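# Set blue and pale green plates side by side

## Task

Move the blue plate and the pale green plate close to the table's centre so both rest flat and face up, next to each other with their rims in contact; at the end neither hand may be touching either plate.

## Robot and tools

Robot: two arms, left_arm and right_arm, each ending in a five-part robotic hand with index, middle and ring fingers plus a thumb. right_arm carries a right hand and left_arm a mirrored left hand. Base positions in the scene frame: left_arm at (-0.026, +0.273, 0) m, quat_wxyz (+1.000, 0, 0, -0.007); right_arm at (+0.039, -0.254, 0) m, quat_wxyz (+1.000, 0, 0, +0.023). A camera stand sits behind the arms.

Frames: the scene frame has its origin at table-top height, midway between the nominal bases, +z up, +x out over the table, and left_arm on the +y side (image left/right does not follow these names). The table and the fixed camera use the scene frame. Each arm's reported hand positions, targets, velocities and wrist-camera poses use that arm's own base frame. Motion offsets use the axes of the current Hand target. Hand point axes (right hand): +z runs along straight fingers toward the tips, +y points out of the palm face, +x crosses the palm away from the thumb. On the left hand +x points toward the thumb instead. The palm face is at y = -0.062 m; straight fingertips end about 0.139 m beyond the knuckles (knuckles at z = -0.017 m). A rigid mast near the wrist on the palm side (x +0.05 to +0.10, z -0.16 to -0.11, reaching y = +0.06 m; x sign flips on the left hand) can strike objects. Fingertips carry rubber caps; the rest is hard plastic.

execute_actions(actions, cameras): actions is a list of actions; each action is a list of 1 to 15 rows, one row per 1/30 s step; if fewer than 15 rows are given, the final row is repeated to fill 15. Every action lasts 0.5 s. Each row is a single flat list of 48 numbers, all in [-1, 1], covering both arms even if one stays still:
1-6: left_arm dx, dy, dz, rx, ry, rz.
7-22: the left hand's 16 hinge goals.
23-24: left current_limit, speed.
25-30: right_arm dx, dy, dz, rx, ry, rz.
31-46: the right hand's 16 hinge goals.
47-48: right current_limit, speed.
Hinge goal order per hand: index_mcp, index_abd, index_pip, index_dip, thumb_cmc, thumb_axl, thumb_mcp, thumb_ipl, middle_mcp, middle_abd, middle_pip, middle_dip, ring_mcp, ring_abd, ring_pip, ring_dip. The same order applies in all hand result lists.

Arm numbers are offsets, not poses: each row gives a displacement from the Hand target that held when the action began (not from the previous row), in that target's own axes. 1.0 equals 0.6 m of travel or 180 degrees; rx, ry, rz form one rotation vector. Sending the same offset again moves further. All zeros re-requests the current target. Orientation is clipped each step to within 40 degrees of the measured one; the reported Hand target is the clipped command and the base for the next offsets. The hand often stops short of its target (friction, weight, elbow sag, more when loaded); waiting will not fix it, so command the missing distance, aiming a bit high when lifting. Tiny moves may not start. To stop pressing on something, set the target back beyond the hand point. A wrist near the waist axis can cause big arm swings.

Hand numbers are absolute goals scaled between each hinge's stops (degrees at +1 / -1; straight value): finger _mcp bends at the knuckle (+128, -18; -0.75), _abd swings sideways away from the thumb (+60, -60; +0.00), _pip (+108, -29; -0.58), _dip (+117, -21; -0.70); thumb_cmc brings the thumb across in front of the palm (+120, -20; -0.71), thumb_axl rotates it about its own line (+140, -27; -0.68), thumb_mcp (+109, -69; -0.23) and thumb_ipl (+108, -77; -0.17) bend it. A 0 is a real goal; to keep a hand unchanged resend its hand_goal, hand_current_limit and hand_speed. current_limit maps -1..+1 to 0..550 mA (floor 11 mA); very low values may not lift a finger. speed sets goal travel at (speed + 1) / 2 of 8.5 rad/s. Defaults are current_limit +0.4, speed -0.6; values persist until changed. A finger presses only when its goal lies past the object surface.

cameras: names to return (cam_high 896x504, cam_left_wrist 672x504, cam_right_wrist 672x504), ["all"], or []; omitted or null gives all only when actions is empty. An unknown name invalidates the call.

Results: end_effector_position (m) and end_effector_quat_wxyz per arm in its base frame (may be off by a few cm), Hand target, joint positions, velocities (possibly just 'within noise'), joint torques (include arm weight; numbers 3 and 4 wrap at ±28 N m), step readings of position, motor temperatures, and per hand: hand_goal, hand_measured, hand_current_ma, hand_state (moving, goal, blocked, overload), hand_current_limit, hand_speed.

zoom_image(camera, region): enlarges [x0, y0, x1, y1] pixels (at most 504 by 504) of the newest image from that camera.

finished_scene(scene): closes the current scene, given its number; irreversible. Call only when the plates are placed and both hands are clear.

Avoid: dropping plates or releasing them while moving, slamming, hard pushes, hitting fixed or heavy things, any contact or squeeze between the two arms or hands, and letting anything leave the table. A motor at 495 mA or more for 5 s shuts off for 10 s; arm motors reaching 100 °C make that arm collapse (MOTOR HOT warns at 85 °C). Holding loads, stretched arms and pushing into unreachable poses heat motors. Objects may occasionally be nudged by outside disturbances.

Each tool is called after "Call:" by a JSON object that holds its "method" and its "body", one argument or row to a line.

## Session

Call:
{"method": "execute_actions", "body": {
  "actions": []
}}

Scene clock: 0.00 s.
left_arm: end_effector_position=(+0.5489, -0.1483, +0.3989) hand_goal=(-0.754, +0.000, -0.576, -0.696, -0.714, -0.678, -0.226, -0.168, -0.754, +0.000, -0.576, -0.696, -0.754, +0.000, -0.576, -0.696) hand_measured=(-0.754, +0.000, -0.576, -0.696, -0.714, -0.678, -0.226, -0.168, -0.754, +0.000, -0.576, -0.696, -0.754, +0.000, -0.576, -0.696) hand_current_ma=(+0, +0, +0, +0, +0, +0, +0, +0, +0, +0, +0, +0, +0, +0, +0, +0) hand_state=(goal, goal, goal, goal, goal, goal, goal, goal, goal, goal, goal, goal, goal, goal, goal, goal) hand_current_limit=0.40 hand_speed=-0.60 end_effector_quat_wxyz=(+0.274, +0.555, +0.400, +0.676) | right_arm: end_effector_position=(+0.4113, -0.3617, +0.2932) hand_goal=(-0.754, +0.000, -0.576, -0.696, -0.714, -0.678, -0.226, -0.168, -0.754, +0.000, -0.576, -0.696, -0.754, +0.000, -0.576, -0.696) hand_measured=(-0.754, +0.000, -0.576, -0.696, -0.714, -0.678, -0.226, -0.168, -0.754, +0.000, -0.576, -0.696, -0.754, +0.000, -0.576, -0.696) hand_current_ma=(+0, +0, +0, +0, +0, +0, +0, +0, +0, +0, +0, +0, +0, +0, +0, +0) hand_state=(goal, goal, goal, goal, goal, goal, goal, goal, goal, goal, goal, goal, goal, goal, goal, goal) hand_current_limit=0.40 hand_speed=-0.60 end_effector_quat_wxyz=(+0.711, +0.684, +0.017, +0.163)
Joint positions: left_arm=[-0.404 1.401 0.797 0.683 -0.642 0.61] | right_arm=[-0.433 1.705 0.799 1.007 0.884 0.123]
Joint velocities: within noise
Joint torques (N m): no reading
Motor temperatures (°C): left_arm=[29 30 32 30 30 31] | right_arm=[31 27 34 29 28 26]
Heat: left arm: hottest elbow 32 °C; right arm: hottest elbow 34 °C.
Hand target: left_arm +0.5502, -0.1489, +0.4142; +0.283, +0.544, +0.400, +0.682 | right_arm +0.4143, -0.3631, +0.2989; +0.714, +0.680, +0.012, +0.169

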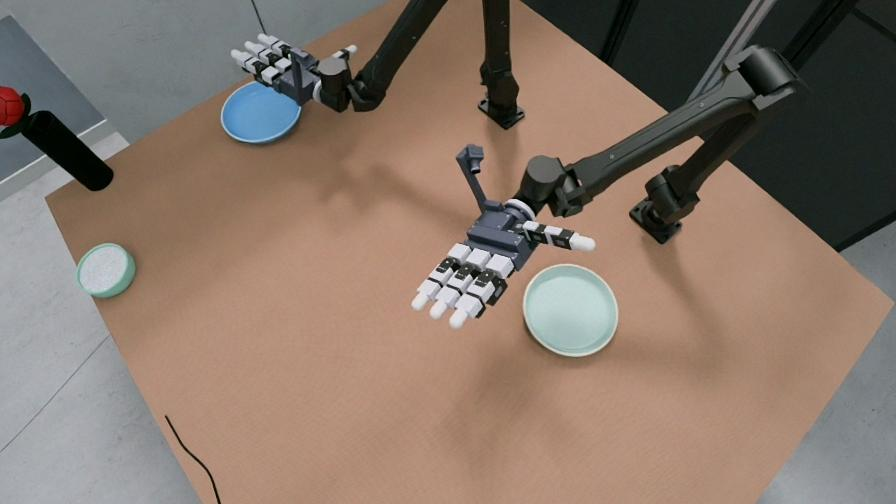

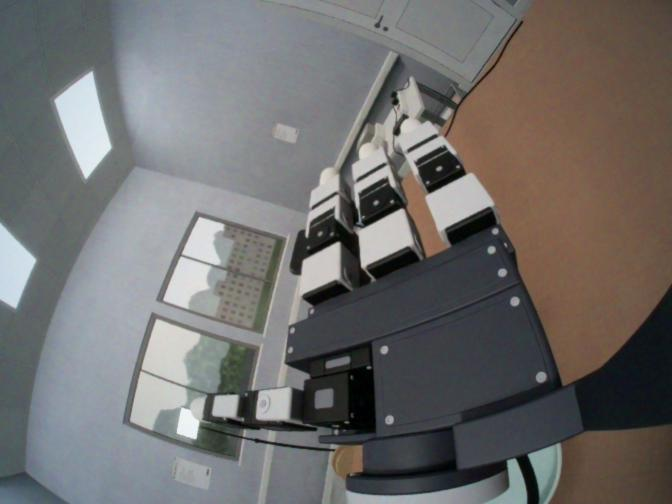

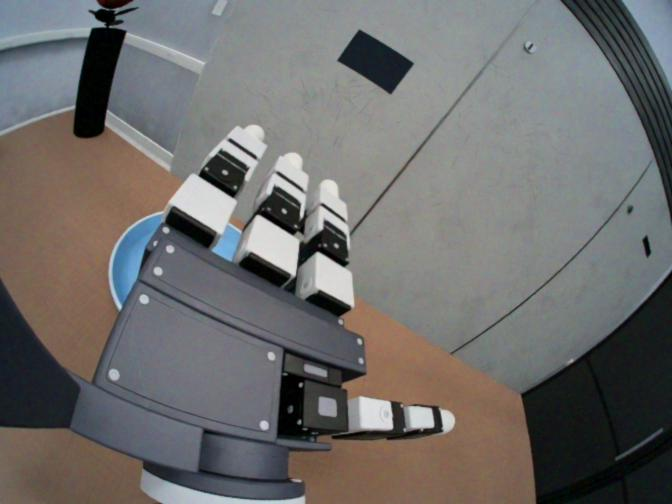

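Call:
{"method": "execute_actions", "body": {
  "actions": [
    [[0.0543,-0.0565,-0.037,0.0793,0.025,-0.0571,-0.754,0,-0.576,-0.696,-0.714,-0.678,-0.226,-0.168,-0.754,0,-0.576,-0.696,-0.754,0,-0.576,-0.696,0.4,-0.6,0.0198,0.0013,0.0743,0.104,-0.0134,-0.0084,-0.754,0,-0.576,-0.696,-0.714,-0.678,-0.226,-0.168,-0.754,0,-0.576,-0.696,-0.754,0,-0.576,-0.696,0.4,-0.6]],
    [[0.0663,-0.0525,-0.0185,0.0793,0.025,-0.0571,-0.754,0,-0.576,-0.696,-0.714,-0.678,-0.226,-0.168,-0.754,0,-0.576,-0.696,-0.754,0,-0.576,-0.696,0.4,-0.6,0.0198,0.0254,0.0699,0.104,-0.0134,-0.0084,-0.754,0,-0.576,-0.696,-0.714,-0.678,-0.226,-0.168,-0.754,0,-0.576,-0.696,-0.754,0,-0.576,-0.696,0.4,-0.6]],
    [[0.0758,-0.0422,-0.001,0.0793,0.025,-0.0571,-0.754,0,-0.576,-0.696,-0.714,-0.678,-0.226,-0.168,-0.754,0,-0.576,-0.696,-0.754,0,-0.576,-0.696,0.4,-0.6,0.0198,0.0468,0.0577,0.104,-0.0134,-0.0084,-0.754,0,-0.576,-0.696,-0.714,-0.678,-0.226,-0.168,-0.754,0,-0.576,-0.696,-0.754,0,-0.576,-0.696,0.4,-0.6]],
    [[0.0815,-0.0263,0.0138,0.0793,0.025,-0.0571,-0.754,0,-0.576,-0.696,-0.714,-0.678,-0.226,-0.168,-0.754,0,-0.576,-0.696,-0.754,0,-0.576,-0.696,0.4,-0.6,0,0,0,0.104,-0.0134,-0.0084,-0.754,0,-0.576,-0.696,-0.714,-0.678,-0.226,-0.168,-0.754,0,-0.576,-0.696,-0.754,0,-0.576,-0.696,0.4,-0.6]]
  ],
  "cameras": ["all"]
}}

Scene clock: 6.30 s.
left_arm: end_effector_position=(+0.4169, +0.0077, +0.3419) hand_goal=(-0.754, +0.000, -0.576, -0.696, -0.714, -0.678, -0.226, -0.168, -0.754, +0.000, -0.576, -0.696, -0.754, +0.000, -0.576, -0.696) hand_measured=(-0.764, +0.000, -0.576, -0.696, -0.722, -0.678, -0.226, -0.168, -0.762, +0.000, -0.576, -0.696, -0.762, +0.000, -0.576, -0.696) hand_current_ma=(-12, +0, +0, +0, -9, +0, +1, +0, -11, +0, +0, +0, -11, +0, +0, +0) hand_state=(goal, goal, goal, goal, goal, goal, goal, goal, goal, goal, goal, goal, goal, goal, goal, goal) hand_current_limit=0.40 hand_speed=-0.60 end_effector_quat_wxyz=(+0.135, +0.350, +0.858, +0.351) | right_arm: end_effector_position=(+0.4690, -0.4763, +0.3114) hand_goal=(-0.754, +0.000, -0.576, -0.696, -0.714, -0.678, -0.226, -0.168, -0.754, +0.000, -0.576, -0.696, -0.754, +0.000, -0.576, -0.696) hand_measured=(-0.760, +0.000, -0.576, -0.696, -0.722, -0.678, -0.224, -0.168, -0.758, +0.000, -0.576, -0.696, -0.758, +0.000, -0.576, -0.696) hand_current_ma=(-15, +0, -1, +0, -20, +1, +6, +1, -12, +0, -1, +0, -12, +0, -1, +0) hand_state=(goal, goal, goal, goal, goal, goal, goal, goal, goal, goal, goal, goal, goal, goal, goal, goal) hand_current_limit=0.40 hand_speed=-0.60 end_effector_quat_wxyz=(+0.160, +0.982, +0.097, +0.034)
Joint positions: left_arm=[-0.425 1.165 1.092 -1.194 -0.72 -1.107] | right_arm=[-0.636 1.79 1.883 -1.393 0.19 0.712]
Joint torques (N m): left_arm=[0.09 -7.18 12.57 0.31 -1.05 -0.09] | right_arm=[0.15 -16.67 12.04 0.5 0.18 0.02]
Heat: left arm: hottest elbow 33 °C; right arm: hottest elbow 35 °C.
Hand target: left_arm +0.4251, +0.0075, +0.3577; +0.145, +0.335, +0.863, +0.348 | right_arm +0.4766, -0.4852, +0.3175; +0.160, +0.982, +0.089, +0.038
Off the commanded pose: left_arm 0.018 m, 2 deg | right_arm 0.013 m, 1 deg.
Step readings (end_effector_position of left_arm | right_arm):
0: (+0.5489, -0.1483, +0.3989) | (+0.4113, -0.3617, +0.2932)
1: (+0.5488, -0.1473, +0.3988) | (+0.4116, -0.3619, +0.2927)
2: (+0.5484, -0.1409, +0.3970) | (+0.4141, -0.3635, +0.2899)
4: (+0.5436, -0.1295, +0.3918) | (+0.4233, -0.3703, +0.2806)
8: (+0.5305, -0.1136, +0.3859) | (+0.4297, -0.3846, +0.2722)
15: (+0.5206, -0.1097, +0.3841) | (+0.4299, -0.3949, +0.2861)
16: (+0.5202, -0.1087, +0.3824) | (+0.4311, -0.3957, +0.2873)
17: (+0.5181, -0.1041, +0.3792) | (+0.4346, -0.3979, +0.2861)
19: (+0.5113, -0.0941, +0.3738) | (+0.4446, -0.4055, +0.2803)
23: (+0.4978, -0.0785, +0.3674) | (+0.4517, -0.4220, +0.2776)
30: (+0.4866, -0.0681, +0.3550) | (+0.4501, -0.4366, +0.2871)
31: (+0.4865, -0.0679, +0.3542) | (+0.4513, -0.4369, +0.2883)
32: (+0.4851, -0.0656, +0.3527) | (+0.4543, -0.4377, +0.2870)
34: (+0.4789, -0.0588, +0.3482) | (+0.4617, -0.4410, +0.2854)
38: (+0.4618, -0.0437, +0.3399) | (+0.4665, -0.4569, +0.3053)
45: (+0.4533, -0.0331, +0.3485) | (+0.4632, -0.4777, +0.3284)
46: (+0.4525, -0.0321, +0.3504) | (+0.4641, -0.4778, +0.3265)
47: (+0.4512, -0.0309, +0.3494) | (+0.4663, -0.4758, +0.3215)
49: (+0.4462, -0.0264, +0.3428) | (+0.4699, -0.4712, +0.3091)
53: (+0.4296, -0.0081, +0.3300) | (+0.4747, -0.4675, +0.3039)
60: (+0.4185, +0.0055, +0.3453) | (+0.4712, -0.4748, +0.3144)

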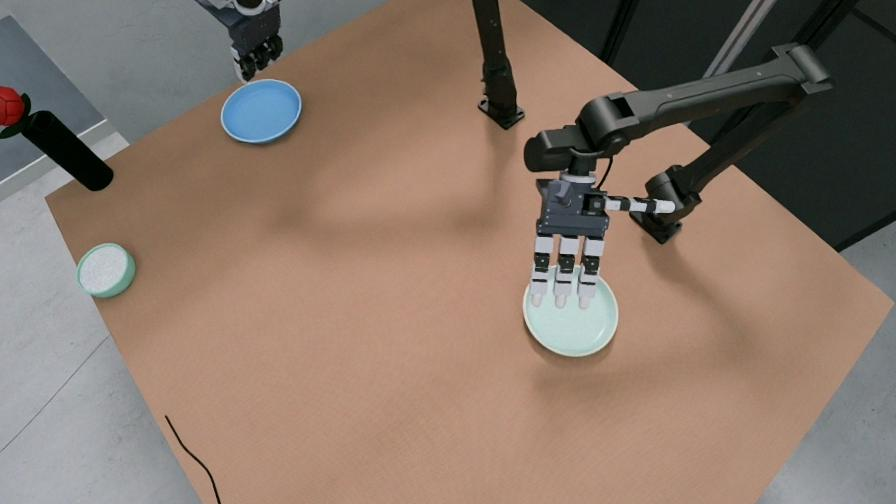

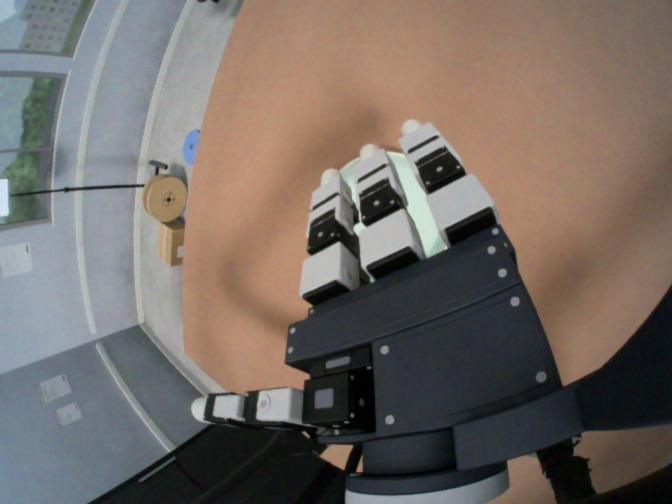

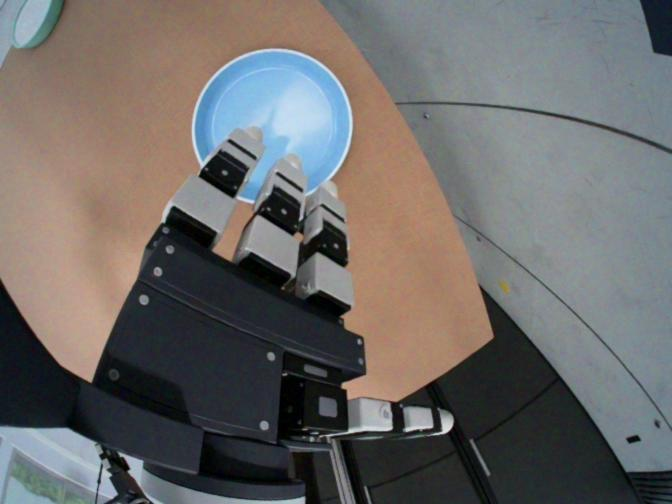

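Call:
{"method": "execute_actions", "body": {
  "actions": [
    [[0.0828,-0.0065,0.0247,0.0793,0.025,-0.0571,-0.754,0,-0.576,-0.696,-0.714,-0.678,-0.226,-0.168,-0.754,0,-0.576,-0.696,-0.754,0,-0.576,-0.696,0.4,-0.6,0,0,0,0.104,-0.0134,-0.0084,-0.754,0,-0.576,-0.696,-0.714,-0.678,-0.226,-0.168,-0.754,0,-0.576,-0.696,-0.754,0,-0.576,-0.696,0.4,-0.6]],
    [[0.0802,0.0148,0.03,0.0793,0.025,-0.0571,-0.754,0,-0.576,-0.696,-0.714,-0.678,-0.226,-0.168,-0.754,0,-0.576,-0.696,-0.754,0,-0.576,-0.696,0.4,-0.6,0,0,0.067,0,0,0,-0.754,0,-0.576,-0.696,-0.714,-0.678,-0.226,-0.168,-0.754,0,-0.576,-0.696,-0.754,0,-0.576,-0.696,0.4,-0.6]],
    [[0,0,0,0.0793,0.025,-0.0571,-0.754,0,-0.576,-0.696,-0.714,-0.678,-0.226,-0.168,-0.754,0,-0.576,-0.696,-0.754,0,-0.576,-0.696,0.4,-0.6,0,0,0.067,0,0,0,-0.754,0,-0.576,-0.696,-0.714,-0.678,-0.226,-0.168,-0.754,0,-0.576,-0.696,-0.754,0,-0.576,-0.696,0.4,-0.6]],
    [[0,0,0.05,0,0,0,-0.754,0,-0.576,-0.696,-0.714,-0.678,-0.226,-0.168,-0.754,0,-0.576,-0.696,-0.754,0,-0.576,-0.696,0.4,-0.6,0,0,0.06,0,0,0,-0.754,0,-0.576,-0.696,-0.714,-0.678,-0.226,-0.168,-0.754,0,-0.576,-0.696,-0.754,0,-0.576,-0.696,0.4,-0.6]]
  ],
  "cameras": ["all"]
}}

Call:
{"method": "zoom_image", "body": {
  "camera": "cam_high",
  "region": [180, 30, 340, 170]
}}

Scene clock: 9.37 s.
left_arm: end_effector_position=(+0.3592, +0.0837, +0.3025) hand_goal=(-0.754, +0.000, -0.576, -0.696, -0.714, -0.678, -0.226, -0.168, -0.754, +0.000, -0.576, -0.696, -0.754, +0.000, -0.576, -0.696) hand_measured=(-0.754, +0.000, -0.576, -0.696, -0.716, -0.678, -0.224, -0.168, -0.754, +0.000, -0.576, -0.696, -0.754, +0.000, -0.576, -0.696) hand_current_ma=(+0, +0, +0, +0, -2, +0, +2, +0, +0, +0, +0, +0, +0, +0, +0, +0) hand_state=(goal, goal, goal, goal, goal, goal, goal, goal, goal, goal, goal, goal, goal, goal, goal, goal) hand_current_limit=0.40 hand_speed=-0.60 end_effector_quat_wxyz=(+0.000, +0.094, +0.996, +0.001) | right_arm: end_effector_position=(+0.4746, -0.4811, +0.2107) hand_goal=(-0.754, +0.000, -0.576, -0.696, -0.714, -0.678, -0.226, -0.168, -0.754, +0.000, -0.576, -0.696, -0.754, +0.000, -0.576, -0.696) hand_measured=(-0.754, +0.000, -0.576, -0.696, -0.716, -0.678, -0.222, -0.168, -0.754, +0.000, -0.576, -0.696, -0.754, +0.000, -0.576, -0.696) hand_current_ma=(-1, +0, -1, +0, -5, +1, +9, +1, -1, +0, -1, +0, -1, +0, -1, +0) hand_state=(goal, goal, goal, goal, goal, goal, goal, goal, goal, goal, goal, goal, goal, goal, goal, goal) hand_current_limit=0.40 hand_speed=-0.60 end_effector_quat_wxyz=(+0.002, +0.995, +0.104, +0.000)
Joint positions: left_arm=[-0.01 1.298 1.394 -1.666 -0.001 -1.393] | right_arm=[-0.686 1.987 2.01 -1.59 0.002 0.676]
Joint torques (N m): left_arm=[0.03 -8.59 8.35 0.25 -0.09 -0.13] | right_arm=[0.15 -19.9 7.54 0.88 -0.01 -0.08]
Heat: left arm: hottest elbow 34 °C; right arm: hottest elbow 35 °C.
Hand target: left_arm +0.3626, +0.0858, +0.2994; +0.000, +0.087, +0.996, -0.001 | right_arm +0.4766, -0.4853, +0.2010; +0.000, +0.995, +0.104, +0.000
Off the commanded pose: left_arm 0.005 m, 1 deg | right_arm 0.011 m, 0 deg.
Step readings (end_effector_position of left_arm | right_arm):
0: (+0.4169, +0.0077, +0.3419) | (+0.4690, -0.4763, +0.3114)
1: (+0.4166, +0.0078, +0.3410) | (+0.4692, -0.4757, +0.3114)
2: (+0.4150, +0.0078, +0.3366) | (+0.4700, -0.4730, +0.3102)
4: (+0.4076, +0.0123, +0.3255) | (+0.4717, -0.4684, +0.3094)
8: (+0.3936, +0.0348, +0.3217) | (+0.4759, -0.4700, +0.3168)
15: (+0.3871, +0.0471, +0.3292) | (+0.4678, -0.4775, +0.3159)
16: (+0.3864, +0.0467, +0.3288) | (+0.4673, -0.4781, +0.3153)
17: (+0.3839, +0.0464, +0.3249) | (+0.4672, -0.4783, +0.3141)
19: (+0.3746, +0.0485, +0.3155) | (+0.4679, -0.4782, +0.3105)
23: (+0.3588, +0.0739, +0.3143) | (+0.4706, -0.4796, +0.2991)
30: (+0.3531, +0.0866, +0.3181) | (+0.4735, -0.4819, +0.2837)
31: (+0.3532, +0.0853, +0.3172) | (+0.4736, -0.4819, +0.2835)
32: (+0.3519, +0.0824, +0.3146) | (+0.4738, -0.4818, +0.2829)
34: (+0.3515, +0.0754, +0.3123) | (+0.4737, -0.4811, +0.2814)
38: (+0.3593, +0.0802, +0.3167) | (+0.4718, -0.4791, +0.2717)
45: (+0.3551, +0.0854, +0.3144) | (+0.4724, -0.4795, +0.2556)
46: (+0.3549, +0.0852, +0.3143) | (+0.4727, -0.4797, +0.2544)
47: (+0.3548, +0.0848, +0.3141) | (+0.4732, -0.4801, +0.2513)
49: (+0.3552, +0.0836, +0.3126) | (+0.4747, -0.4813, +0.2421)
53: (+0.3576, +0.0835, +0.3082) | (+0.4727, -0.4796, +0.2181)
60: (+0.3592, +0.0835, +0.3025) | (+0.4744, -0.4809, +0.2106)

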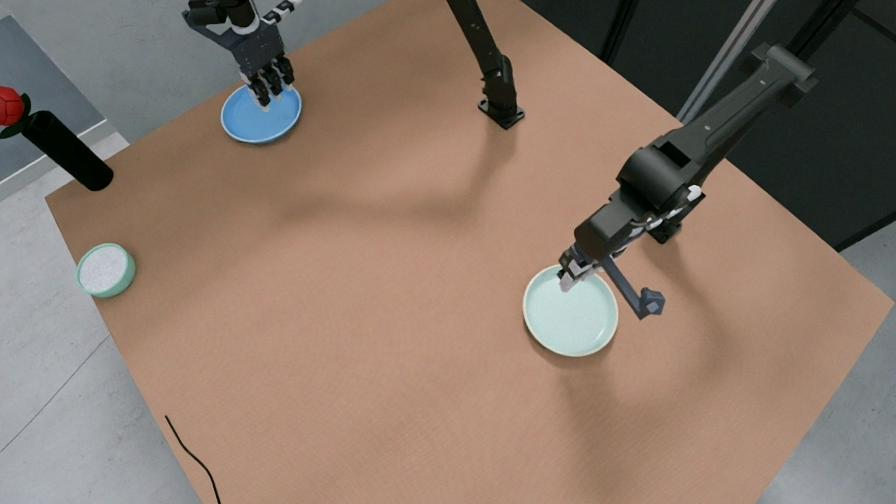

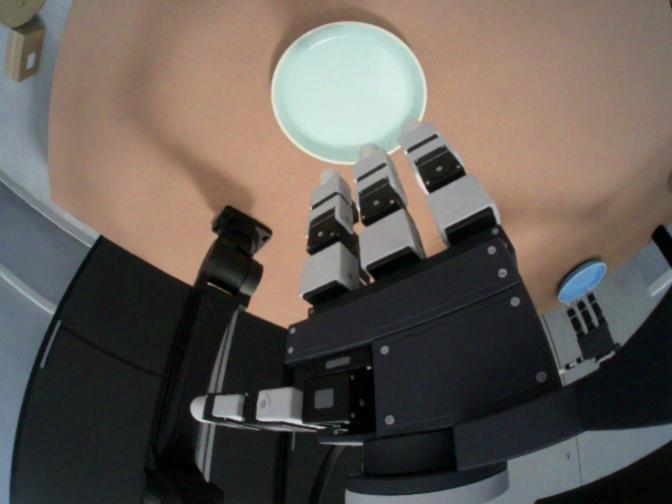

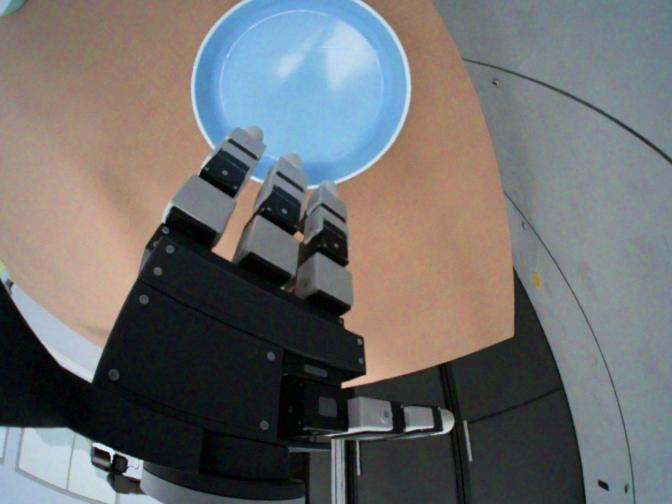

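Scaled by 3.150 from the camera's 896x504 image, which has a finer 1280x720 frame.

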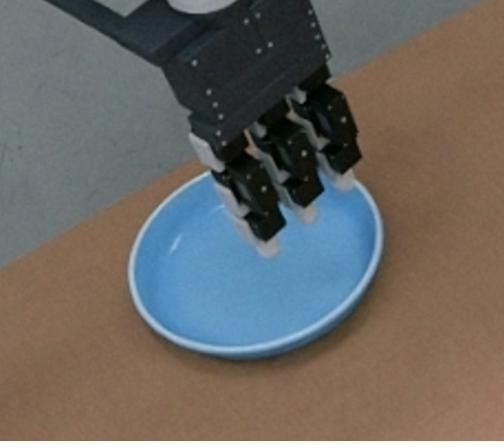

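Call:
{"method": "execute_actions", "body": {
  "actions": [
    [[0,0,0.06,0,0,0,-0.754,0,-0.576,-0.696,-0.714,-0.678,-0.226,-0.168,-0.754,0,-0.576,-0.696,-0.754,0,-0.576,-0.696,0.4,-0.6,0.025,0.017,0,0,0,0,-0.754,0,-0.576,-0.696,-0.714,-0.678,-0.226,-0.168,-0.754,0,-0.576,-0.696,-0.754,0,-0.576,-0.696,0.4,-0.6]],
    [[0,0,0.06,0,0,0,-0.754,0,-0.576,-0.696,-0.714,-0.678,-0.226,-0.168,-0.754,0,-0.576,-0.696,-0.754,0,-0.576,-0.696,0.4,-0.6,0,0,0.05,0,0,0,-0.754,0,-0.576,-0.696,-0.714,-0.678,-0.226,-0.168,-0.754,0,-0.576,-0.696,-0.754,0,-0.576,-0.696,0.4,-0.6]]
  ],
  "cameras": ["all"]
}}

Call:
{"method": "zoom_image", "body": {
  "camera": "cam_high",
  "region": [180, 30, 340, 170]
}}

Scene clock: 11.60 s.
left_arm: end_effector_position=(+0.3595, +0.0835, +0.2291) hand_goal=(-0.754, +0.000, -0.576, -0.696, -0.714, -0.678, -0.226, -0.168, -0.754, +0.000, -0.576, -0.696, -0.754, +0.000, -0.576, -0.696) hand_measured=(-0.754, +0.000, -0.576, -0.696, -0.716, -0.678, -0.224, -0.168, -0.754, +0.000, -0.576, -0.696, -0.754, +0.000, -0.576, -0.696) hand_current_ma=(+0, +0, +0, +0, -2, +0, +2, +0, +0, +0, +0, +0, +0, +0, +0, +0) hand_state=(goal, goal, goal, goal, goal, goal, goal, goal, goal, goal, goal, goal, goal, goal, goal, goal) hand_current_limit=0.40 hand_speed=-0.60 end_effector_quat_wxyz=(-0.002, +0.094, +0.996, +0.000) | right_arm: end_effector_position=(+0.4883, -0.4924, +0.1928) hand_goal=(-0.754, +0.000, -0.576, -0.696, -0.714, -0.678, -0.226, -0.168, -0.754, +0.000, -0.576, -0.696, -0.754, +0.000, -0.576, -0.696) hand_measured=(-0.754, +0.000, -0.576, -0.696, -0.716, -0.678, -0.222, -0.168, -0.754, +0.000, -0.576, -0.696, -0.754, +0.000, -0.576, -0.696) hand_current_ma=(-1, +0, -1, +0, -5, +1, +9, +1, -1, +0, -1, +0, -1, +0, -1, +0) hand_state=(goal, goal, goal, goal, goal, goal, goal, goal, goal, goal, goal, goal, goal, goal, goal, goal) hand_current_limit=0.40 hand_speed=-0.60 end_effector_quat_wxyz=(+0.009, +0.994, +0.104, +0.007)
Joint positions: left_arm=[-0.01 1.302 1.205 -1.477 0 -1.393] | right_arm=[-0.686 2.029 2.026 -1.545 0.002 0.676]
Joint torques (N m): left_arm=[-0.15 -8.88 8.55 0.31 -0.15 -0.14] | right_arm=[0.85 -19.37 7.24 1.05 -0.01 0]
Heat: left arm: hottest elbow 34 °C; right arm: hottest elbow 35 °C.
Hand target: left_arm +0.3625, +0.0857, +0.2274; +0.000, +0.087, +0.996, -0.001 | right_arm +0.4934, -0.4922, +0.1712; +0.000, +0.995, +0.104, +0.000
Off the commanded pose: left_arm 0.004 m, 1 deg | right_arm 0.022 m, 1 deg.
Step readings (end_effector_position of left_arm | right_arm):
0: (+0.3592, +0.0837, +0.3025) | (+0.4746, -0.4811, +0.2107)
1: (+0.3591, +0.0837, +0.3021) | (+0.4746, -0.4811, +0.2107)
2: (+0.3598, +0.0837, +0.3000) | (+0.4746, -0.4811, +0.2107)
4: (+0.3613, +0.0836, +0.2902) | (+0.4751, -0.4815, +0.2100)
8: (+0.3572, +0.0835, +0.2684) | (+0.4797, -0.4853, +0.2063)
15: (+0.3594, +0.0835, +0.2641) | (+0.4821, -0.4872, +0.1971)
16: (+0.3595, +0.0835, +0.2640) | (+0.4821, -0.4873, +0.1968)
17: (+0.3604, +0.0835, +0.2621) | (+0.4822, -0.4873, +0.1968)
19: (+0.3620, +0.0835, +0.2533) | (+0.4839, -0.4887, +0.1972)
23: (+0.3571, +0.0835, +0.2335) | (+0.4885, -0.4925, +0.1968)
30: (+0.3591, +0.0835, +0.2291) | (+0.4881, -0.4922, +0.1928)

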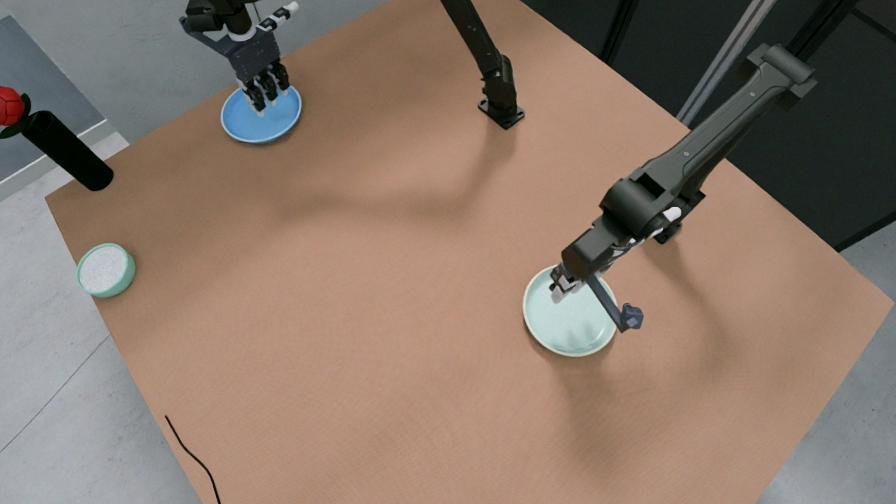

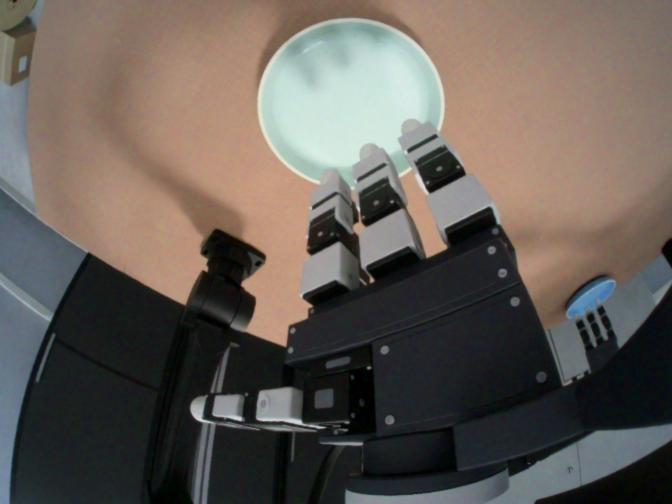

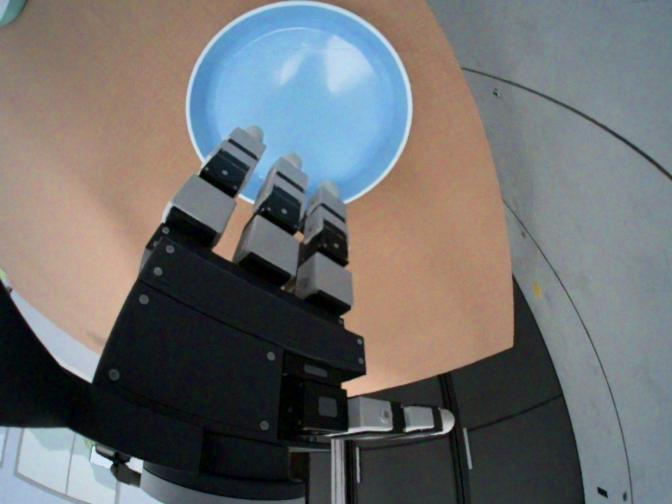

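Scaled by 3.150 from the camera's 896x504 image, which has a finer 1280x720 frame.

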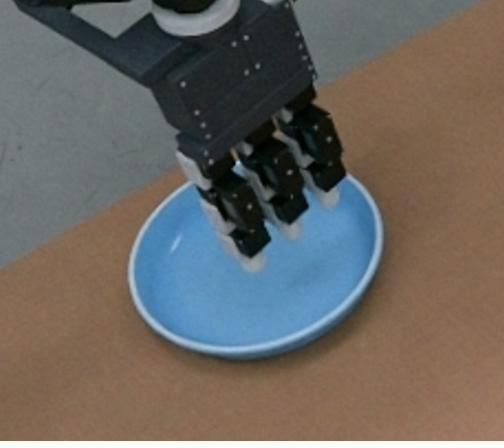

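Call:
{"method": "execute_actions", "body": {
  "actions": [
    [[0,0,0.06,0,0,0,-0.754,0,-0.576,-0.696,-0.714,-0.678,-0.226,-0.168,-0.754,0,-0.576,-0.696,-0.754,0,-0.576,-0.696,0.4,-0.6,0.017,0,0.03,0,0,0,-0.754,0,-0.576,-0.696,-0.714,-0.678,-0.226,-0.168,-0.754,0,-0.576,-0.696,-0.754,0,-0.576,-0.696,0.4,-0.6]],
    [[0,0,0.055,0,0,0,-0.754,0,-0.576,-0.696,-0.714,-0.678,-0.226,-0.168,-0.754,0,-0.576,-0.696,-0.754,0,-0.576,-0.696,0.4,-0.6,0,0,0.04,0,0,0,-0.754,0,-0.576,-0.696,-0.714,-0.678,-0.226,-0.168,-0.754,0,-0.576,-0.696,-0.754,0,-0.576,-0.696,0.4,-0.6]]
  ],
  "cameras": ["all"]
}}

Call:
{"method": "zoom_image", "body": {
  "camera": "cam_high",
  "region": [180, 30, 340, 170]
}}

Scene clock: 13.83 s.
left_arm: end_effector_position=(+0.3598, +0.0835, +0.1604) hand_goal=(-0.754, +0.000, -0.576, -0.696, -0.714, -0.678, -0.226, -0.168, -0.754, +0.000, -0.576, -0.696, -0.754, +0.000, -0.576, -0.696) hand_measured=(-0.754, +0.000, -0.576, -0.696, -0.716, -0.678, -0.224, -0.168, -0.754, +0.000, -0.576, -0.696, -0.754, +0.000, -0.576, -0.696) hand_current_ma=(+0, +0, +0, +0, -2, +0, +2, +0, +0, +0, +0, +0, +0, +0, +0, +0) hand_state=(goal, goal, goal, goal, goal, goal, goal, goal, goal, goal, goal, goal, goal, goal, goal, goal) hand_current_limit=0.40 hand_speed=-0.60 end_effector_quat_wxyz=(-0.001, +0.094, +0.996, +0.000) | right_arm: end_effector_position=(+0.4984, -0.4926, +0.1526) hand_goal=(-0.754, +0.000, -0.576, -0.696, -0.714, -0.678, -0.226, -0.168, -0.754, +0.000, -0.576, -0.696, -0.754, +0.000, -0.576, -0.696) hand_measured=(-0.754, -0.002, -0.576, -0.696, -0.716, -0.678, -0.222, -0.168, -0.754, +0.000, -0.576, -0.696, -0.754, +0.000, -0.576, -0.696) hand_current_ma=(-2, -1, -1, +0, -5, +1, +11, +1, -1, -1, -1, +0, -1, -1, -1, +0) hand_state=(goal, goal, goal, goal, goal, goal, goal, goal, goal, goal, goal, goal, goal, goal, goal, goal) hand_current_limit=0.40 hand_speed=-0.60 end_effector_quat_wxyz=(+0.010, +0.994, +0.104, +0.008)
Joint positions: left_arm=[-0.01 1.337 1.054 -1.29 0 -1.393] | right_arm=[-0.676 2.058 1.967 -1.455 0.002 0.685]
Joint torques (N m): left_arm=[0.21 -9.35 8.21 0.24 -0.15 -0.16] | right_arm=[1.08 -19.43 7.06 1.06 0.01 0.03]
Heat: left arm: hottest elbow 34 °C; right arm: hottest elbow 35 °C.
Hand target: left_arm +0.3626, +0.0856, +0.1584; +0.000, +0.087, +0.996, -0.001 | right_arm +0.5035, -0.4901, +0.1292; +0.000, +0.995, +0.104, +0.000
Off the commanded pose: left_arm 0.004 m, 1 deg | right_arm 0.024 m, 1 deg.
Step readings (end_effector_position of left_arm | right_arm):
0: (+0.3595, +0.0835, +0.2291) | (+0.4884, -0.4924, +0.1928)
1: (+0.3596, +0.0835, +0.2290) | (+0.4884, -0.4924, +0.1928)
2: (+0.3603, +0.0835, +0.2269) | (+0.4887, -0.4927, +0.1922)
4: (+0.3618, +0.0835, +0.2192) | (+0.4906, -0.4934, +0.1911)
8: (+0.3569, +0.0836, +0.1996) | (+0.4938, -0.4934, +0.1850)
15: (+0.3593, +0.0835, +0.1934) | (+0.4971, -0.4918, +0.1740)
16: (+0.3594, +0.0835, +0.1933) | (+0.4970, -0.4918, +0.1732)
17: (+0.3602, +0.0835, +0.1915) | (+0.4974, -0.4921, +0.1719)
19: (+0.3618, +0.0835, +0.1850) | (+0.4982, -0.4928, +0.1672)
23: (+0.3578, +0.0835, +0.1678) | (+0.4971, -0.4916, +0.1545)
30: (+0.3594, +0.0835, +0.1604) | (+0.4984, -0.4926, +0.1526)

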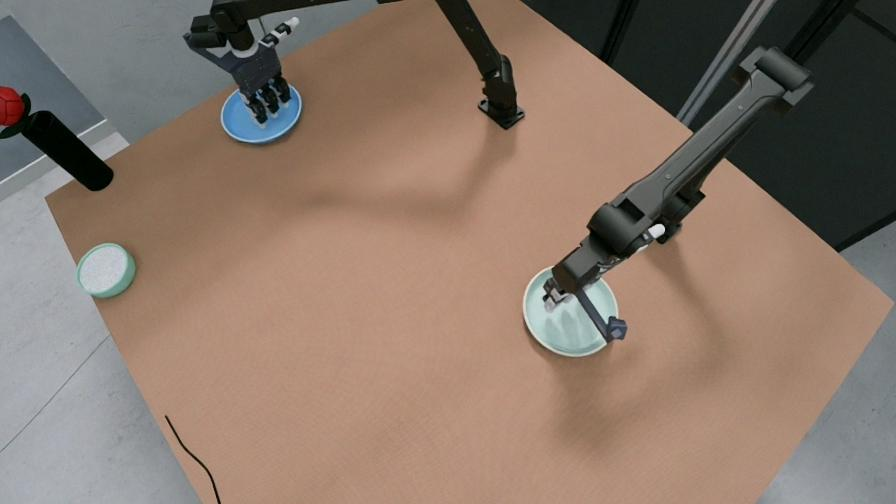

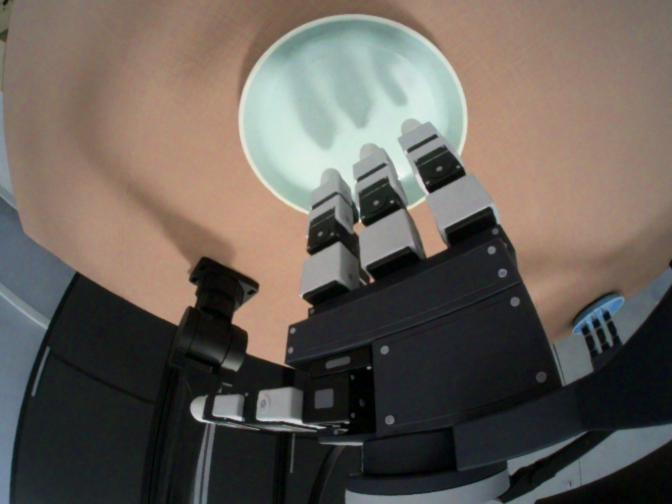

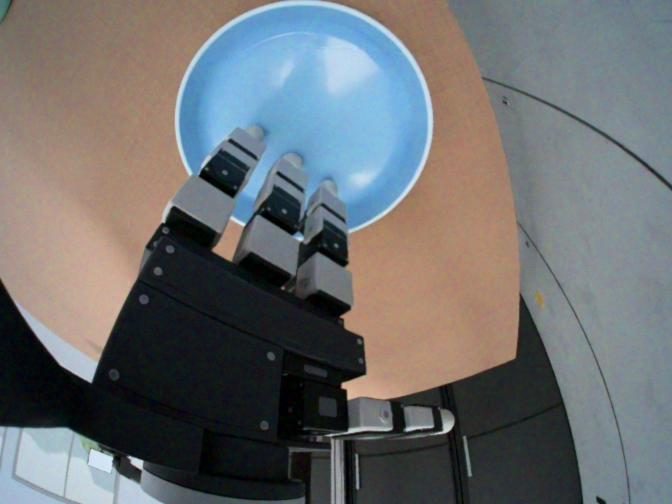

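Scaled by 3.150 from the camera's 896x504 image, which has a finer 1280x720 frame.

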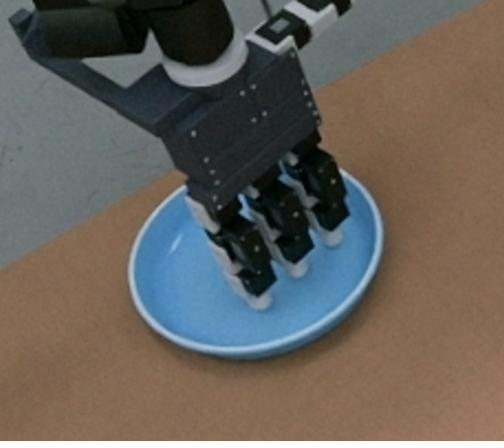

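Call:
{"method": "execute_actions", "body": {
  "actions": [
    [[0,0,0.03,0,0,0,-0.754,0,-0.576,-0.696,-0.714,-0.678,-0.226,-0.168,-0.754,0,-0.576,-0.696,-0.754,0,-0.576,-0.696,0.4,-0.6,-0.0012,-0.065,0.004,0,0,-0.0039,-0.754,0,-0.576,-0.696,-0.714,-0.678,-0.226,-0.168,-0.754,0,-0.576,-0.696,-0.754,0,-0.576,-0.696,0.4,-0.6]],
    [[0,-0.06,0,0,0,0,-0.754,0,-0.576,-0.696,-0.714,-0.678,-0.226,-0.168,-0.754,0,-0.576,-0.696,-0.754,0,-0.576,-0.696,0.4,-0.6,-0.0004,-0.065,0,0,0,-0.0039,-0.754,0,-0.576,-0.696,-0.714,-0.678,-0.226,-0.168,-0.754,0,-0.576,-0.696,-0.754,0,-0.576,-0.696,0.4,-0.6]],
    [[0,-0.06,0,0,0,0,-0.754,0,-0.576,-0.696,-0.714,-0.678,-0.226,-0.168,-0.754,0,-0.576,-0.696,-0.754,0,-0.576,-0.696,0.4,-0.6,0.0004,-0.065,0,0,0,-0.0039,-0.754,0,-0.576,-0.696,-0.714,-0.678,-0.226,-0.168,-0.754,0,-0.576,-0.696,-0.754,0,-0.576,-0.696,0.4,-0.6]],
    [[-0.03,-0.057,0,0,0,0,-0.754,0,-0.576,-0.696,-0.714,-0.678,-0.226,-0.168,-0.754,0,-0.576,-0.696,-0.754,0,-0.576,-0.696,0.4,-0.6,0.0012,-0.065,0,0,0,-0.0039,-0.754,0,-0.576,-0.696,-0.714,-0.678,-0.226,-0.168,-0.754,0,-0.576,-0.696,-0.754,0,-0.576,-0.696,0.4,-0.6]]
  ],
  "cameras": ["all"]
}}

Call:
{"method": "zoom_image", "body": {
  "camera": "cam_high",
  "region": [200, 50, 360, 190]
}}

Scene clock: 17.13 s.
left_arm: end_effector_position=(+0.3488, -0.0069, +0.1414) hand_goal=(-0.754, +0.000, -0.576, -0.696, -0.714, -0.678, -0.226, -0.168, -0.754, +0.000, -0.576, -0.696, -0.754, +0.000, -0.576, -0.696) hand_measured=(-0.712, -0.002, -0.552, -0.686, -0.716, -0.678, -0.224, -0.168, -0.752, +0.000, -0.576, -0.696, -0.696, -0.012, -0.544, -0.682) hand_current_ma=(+101, -1, +42, +11, -1, +0, +2, +0, +1, +0, +0, +0, +154, -12, +60, +18) hand_state=(blocked, goal, blocked, goal, goal, goal, goal, goal, goal, goal, goal, goal, blocked, goal, blocked, goal) hand_current_limit=0.40 hand_speed=-0.60 end_effector_quat_wxyz=(-0.004, +0.081, +0.997, +0.012) | right_arm: end_effector_position=(+0.4700, -0.3570, +0.1485) hand_goal=(-0.754, +0.000, -0.576, -0.696, -0.714, -0.678, -0.226, -0.168, -0.754, +0.000, -0.576, -0.696, -0.754, +0.000, -0.576, -0.696) hand_measured=(-0.690, +0.002, -0.540, -0.676, -0.716, -0.678, -0.222, -0.168, -0.734, -0.002, -0.562, -0.686, -0.706, -0.006, -0.546, -0.682) hand_current_ma=(+255, +4, +115, +60, -3, +1, +11, +1, +60, -3, +38, +24, +182, -10, +93, +40) hand_state=(blocked, goal, blocked, blocked, goal, goal, goal, goal, goal, goal, goal, goal, blocked, goal, blocked, goal) hand_current_limit=0.40 hand_speed=-0.60 end_effector_quat_wxyz=(+0.022, +0.992, +0.121, +0.013)
Joint positions: left_arm=[-0.268 1.371 1.028 -1.24 -0.022 -1.677] | right_arm=[-0.511 1.765 1.51 -1.267 0.021 0.816]
Joint torques (N m): left_arm=[-2.2 -7.59 10.62 0.24 0.77 -0.13] | right_arm=[2.14 -16.56 5.18 0.36 -0.71 0.02]
Heat: left arm: hottest elbow 35 °C; right arm: hottest elbow 36 °C.
Hand target: left_arm +0.3618, -0.0222, +0.1405; +0.000, +0.087, +0.996, -0.001 | right_arm +0.4683, -0.3381, +0.1265; +0.000, +0.992, +0.128, +0.000
Off the commanded pose: left_arm 0.020 m, 2 deg | right_arm 0.029 m, 3 deg.
Step readings (end_effector_position of left_arm | right_arm):
0: (+0.3598, +0.0835, +0.1604) | (+0.4984, -0.4926, +0.1526)
1: (+0.3599, +0.0835, +0.1604) | (+0.4983, -0.4926, +0.1523)
2: (+0.3603, +0.0835, +0.1597) | (+0.4986, -0.4905, +0.1494)
4: (+0.3614, +0.0835, +0.1566) | (+0.4970, -0.4855, +0.1507)
8: (+0.3599, +0.0835, +0.1485) | (+0.4940, -0.4727, +0.1506)
15: (+0.3602, +0.0835, +0.1439) | (+0.4934, -0.4692, +0.1510)
16: (+0.3603, +0.0834, +0.1439) | (+0.4932, -0.4690, +0.1505)
17: (+0.3599, +0.0824, +0.1438) | (+0.4922, -0.4678, +0.1502)
19: (+0.3587, +0.0779, +0.1431) | (+0.4888, -0.4618, +0.1505)
23: (+0.3563, +0.0603, +0.1403) | (+0.4835, -0.4417, +0.1503)
30: (+0.3548, +0.0507, +0.1398) | (+0.4872, -0.4303, +0.1498)
31: (+0.3545, +0.0507, +0.1398) | (+0.4869, -0.4302, +0.1497)
32: (+0.3541, +0.0490, +0.1398) | (+0.4860, -0.4291, +0.1490)
34: (+0.3531, +0.0438, +0.1400) | (+0.4831, -0.4245, +0.1501)
38: (+0.3517, +0.0253, +0.1403) | (+0.4779, -0.4071, +0.1497)
45: (+0.3495, +0.0199, +0.1408) | (+0.4788, -0.3941, +0.1492)
46: (+0.3493, +0.0198, +0.1408) | (+0.4785, -0.3940, +0.1490)
47: (+0.3488, +0.0190, +0.1408) | (+0.4773, -0.3929, +0.1483)
49: (+0.3478, +0.0152, +0.1413) | (+0.4749, -0.3890, +0.1494)
53: (+0.3483, +0.0022, +0.1418) | (+0.4687, -0.3713, +0.1491)
60: (+0.3492, -0.0069, +0.1415) | (+0.4703, -0.3570, +0.1485)

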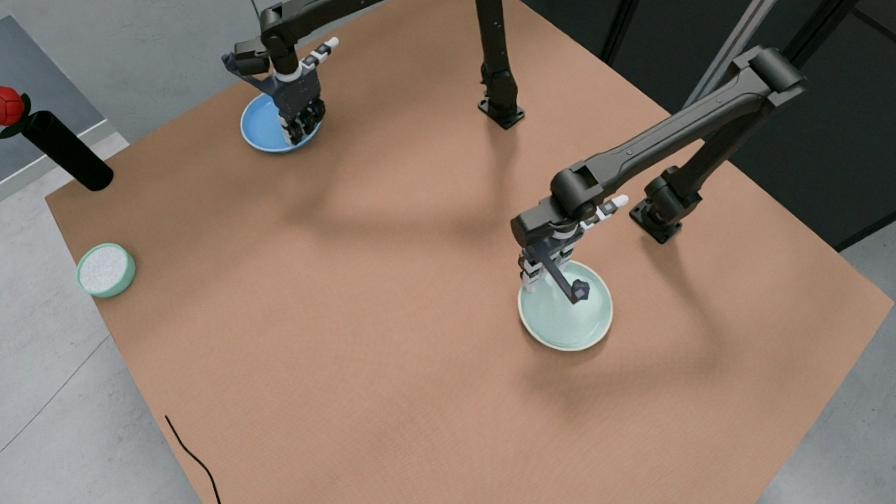

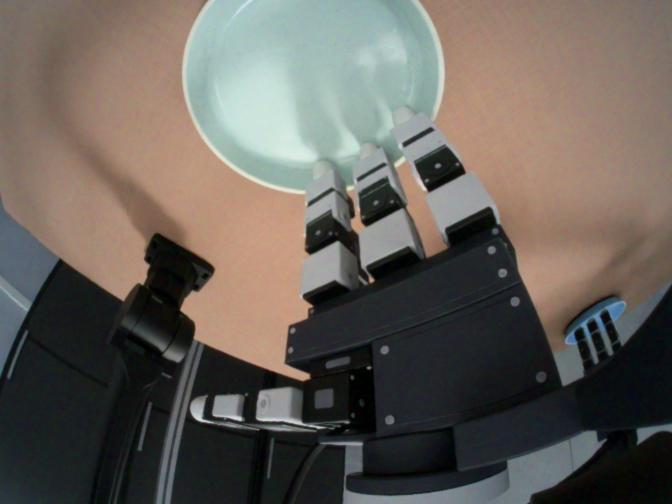

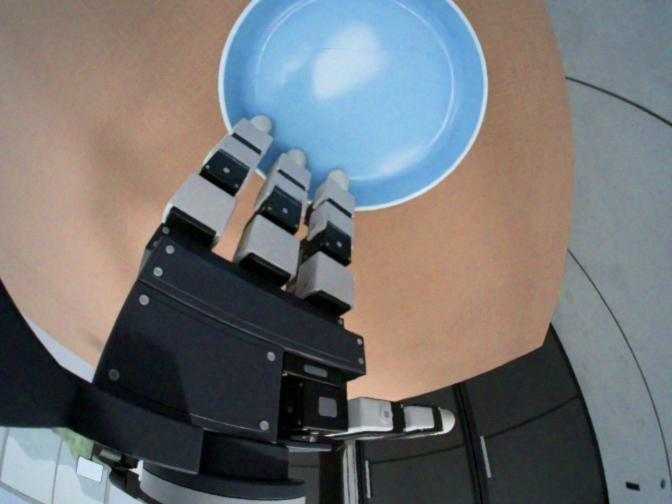

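Scaled by 3.150 from the camera's 896x504 image, which has a finer 1280x720 frame.

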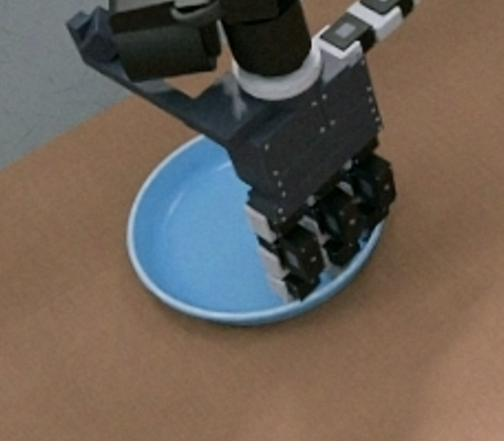

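Call:
{"method": "execute_actions", "body": {
  "actions": [
    [[-0.0315,-0.053,0,0,0,0,-0.754,0,-0.576,-0.696,-0.714,-0.678,-0.226,-0.168,-0.754,0,-0.576,-0.696,-0.754,0,-0.576,-0.696,0.4,-0.6,0.002,-0.065,-0.007,0,0,-0.0039,-0.754,0,-0.576,-0.696,-0.714,-0.678,-0.226,-0.168,-0.754,0,-0.576,-0.696,-0.754,0,-0.576,-0.696,0.4,-0.6]],
    [[-0.0315,-0.053,0,0,0,0,-0.754,0,-0.576,-0.696,-0.714,-0.678,-0.226,-0.168,-0.754,0,-0.576,-0.696,-0.754,0,-0.576,-0.696,0.4,-0.6,0.0028,-0.065,0,0,0,-0.0039,-0.754,0,-0.576,-0.696,-0.714,-0.678,-0.226,-0.168,-0.754,0,-0.576,-0.696,-0.754,0,-0.576,-0.696,0.4,-0.6]],
    [[-0.0315,-0.053,0,0,0,0,-0.754,0,-0.576,-0.696,-0.714,-0.678,-0.226,-0.168,-0.754,0,-0.576,-0.696,-0.754,0,-0.576,-0.696,0.4,-0.6,0.0036,-0.065,0,0,0,-0.0039,-0.754,0,-0.576,-0.696,-0.714,-0.678,-0.226,-0.168,-0.754,0,-0.576,-0.696,-0.754,0,-0.576,-0.696,0.4,-0.6]],
    [[-0.0315,-0.053,0,0,0,0,-0.754,0,-0.576,-0.696,-0.714,-0.678,-0.226,-0.168,-0.754,0,-0.576,-0.696,-0.754,0,-0.576,-0.696,0.4,-0.6,0.0044,-0.065,0,0,0,-0.0039,-0.754,0,-0.576,-0.696,-0.714,-0.678,-0.226,-0.168,-0.754,0,-0.576,-0.696,-0.754,0,-0.576,-0.696,0.4,-0.6]]
  ],
  "cameras": ["all"]
}}

Scene clock: 19.93 s.
left_arm: end_effector_position=(+0.4019, -0.1425, +0.1421) hand_goal=(-0.754, +0.000, -0.576, -0.696, -0.714, -0.678, -0.226, -0.168, -0.754, +0.000, -0.576, -0.696, -0.754, +0.000, -0.576, -0.696) hand_measured=(-0.734, +0.000, -0.566, -0.690, -0.716, -0.678, -0.224, -0.168, -0.748, -0.002, -0.574, -0.696, -0.670, -0.038, -0.530, -0.676) hand_current_ma=(+33, +0, +12, +5, -1, +0, +2, +0, +5, -1, +2, +0, +259, -66, +102, +31) hand_state=(goal, goal, goal, goal, goal, goal, goal, goal, goal, goal, goal, goal, blocked, blocked, blocked, goal) hand_current_limit=0.40 hand_speed=-0.60 end_effector_quat_wxyz=(-0.005, +0.081, +0.997, +0.012) | right_arm: end_effector_position=(+0.4393, -0.2021, +0.1463) hand_goal=(-0.754, +0.000, -0.576, -0.696, -0.714, -0.678, -0.226, -0.168, -0.754, +0.000, -0.576, -0.696, -0.754, +0.000, -0.576, -0.696) hand_measured=(-0.702, -0.002, -0.548, -0.680, -0.716, -0.678, -0.222, -0.168, -0.740, -0.002, -0.566, -0.690, -0.700, -0.010, -0.544, -0.680) hand_current_ma=(+202, -1, +90, +46, -3, +1, +11, +1, +39, -5, +23, +14, +207, -22, +107, +47) hand_state=(blocked, goal, blocked, goal, goal, goal, goal, goal, goal, goal, goal, goal, blocked, goal, blocked, goal) hand_current_limit=0.40 hand_speed=-0.60 end_effector_quat_wxyz=(+0.019, +0.989, +0.146, +0.013)
Joint positions: left_arm=[-0.516 1.63 1.318 -1.278 -0.017 -1.924] | right_arm=[-0.245 1.543 1.222 -1.211 0.026 1.032]
Joint torques (N m): left_arm=[-1.61 -11.75 11.32 0.29 0.56 -0.11] | right_arm=[2.14 -13.1 5.49 0.24 -0.92 0.01]
Heat: left arm: hottest elbow 35 °C; right arm: hottest elbow 36 °C.
Hand target: left_arm +0.4142, -0.1607, +0.1408; +0.000, +0.087, +0.996, -0.001 | right_arm +0.4334, -0.1858, +0.1306; +0.000, +0.988, +0.153, +0.000
Off the commanded pose: left_arm 0.022 m, 2 deg | right_arm 0.023 m, 3 deg.
Step readings (end_effector_position of left_arm | right_arm):
0: (+0.3488, -0.0069, +0.1414) | (+0.4700, -0.3570, +0.1485)
1: (+0.3488, -0.0071, +0.1414) | (+0.4698, -0.3569, +0.1484)
2: (+0.3493, -0.0080, +0.1415) | (+0.4691, -0.3559, +0.1482)
4: (+0.3522, -0.0137, +0.1417) | (+0.4663, -0.3518, +0.1488)
8: (+0.3597, -0.0315, +0.1414) | (+0.4611, -0.3335, +0.1487)
15: (+0.3619, -0.0417, +0.1412) | (+0.4633, -0.3183, +0.1484)
16: (+0.3620, -0.0418, +0.1413) | (+0.4630, -0.3182, +0.1481)
17: (+0.3623, -0.0426, +0.1415) | (+0.4619, -0.3173, +0.1476)
19: (+0.3649, -0.0475, +0.1416) | (+0.4589, -0.3132, +0.1481)
23: (+0.3724, -0.0642, +0.1416) | (+0.4534, -0.2949, +0.1481)
30: (+0.3749, -0.0750, +0.1414) | (+0.4549, -0.2794, +0.1477)
31: (+0.3751, -0.0752, +0.1415) | (+0.4547, -0.2794, +0.1475)
32: (+0.3753, -0.0759, +0.1418) | (+0.4537, -0.2784, +0.1469)
34: (+0.3780, -0.0806, +0.1420) | (+0.4510, -0.2746, +0.1474)
38: (+0.3856, -0.0971, +0.1418) | (+0.4460, -0.2565, +0.1473)
45: (+0.3883, -0.1086, +0.1416) | (+0.4471, -0.2409, +0.1471)
46: (+0.3884, -0.1087, +0.1419) | (+0.4469, -0.2409, +0.1469)
47: (+0.3886, -0.1096, +0.1422) | (+0.4459, -0.2399, +0.1466)
49: (+0.3913, -0.1142, +0.1422) | (+0.4434, -0.2361, +0.1469)
53: (+0.3992, -0.1303, +0.1420) | (+0.4388, -0.2178, +0.1469)
60: (+0.4019, -0.1424, +0.1420) | (+0.4396, -0.2021, +0.1464)

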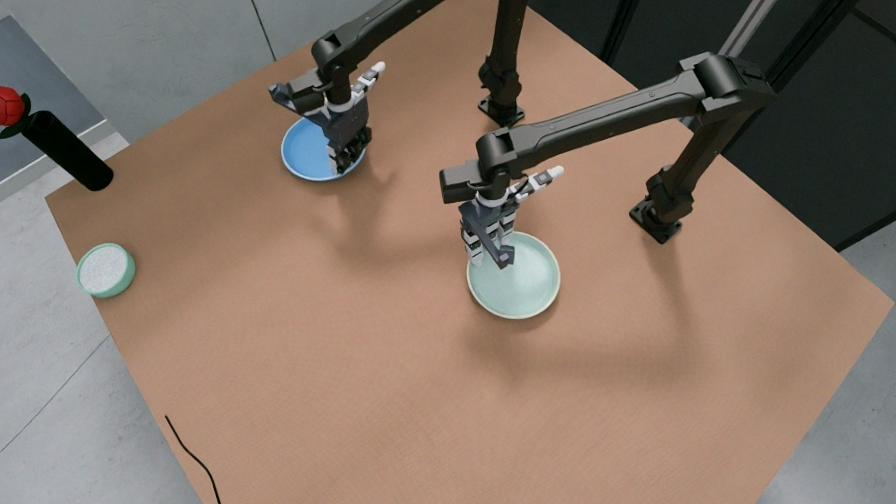

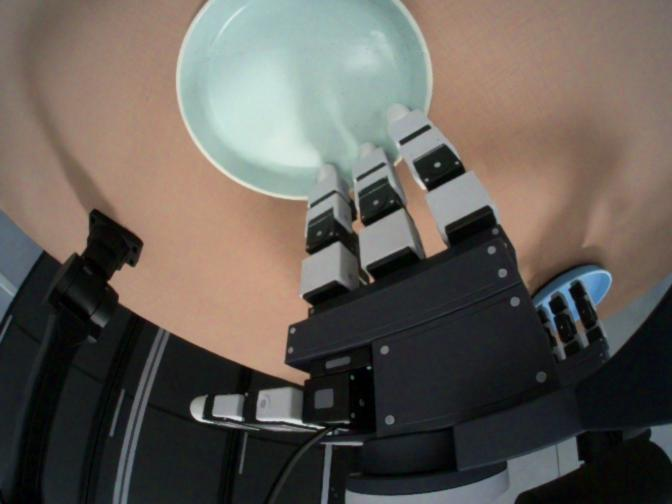

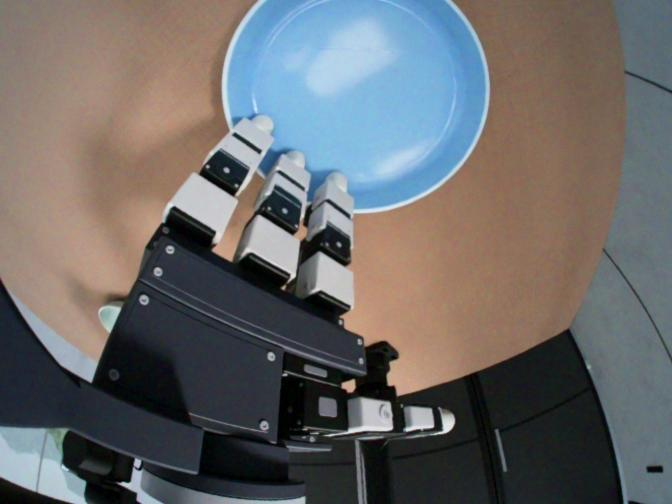

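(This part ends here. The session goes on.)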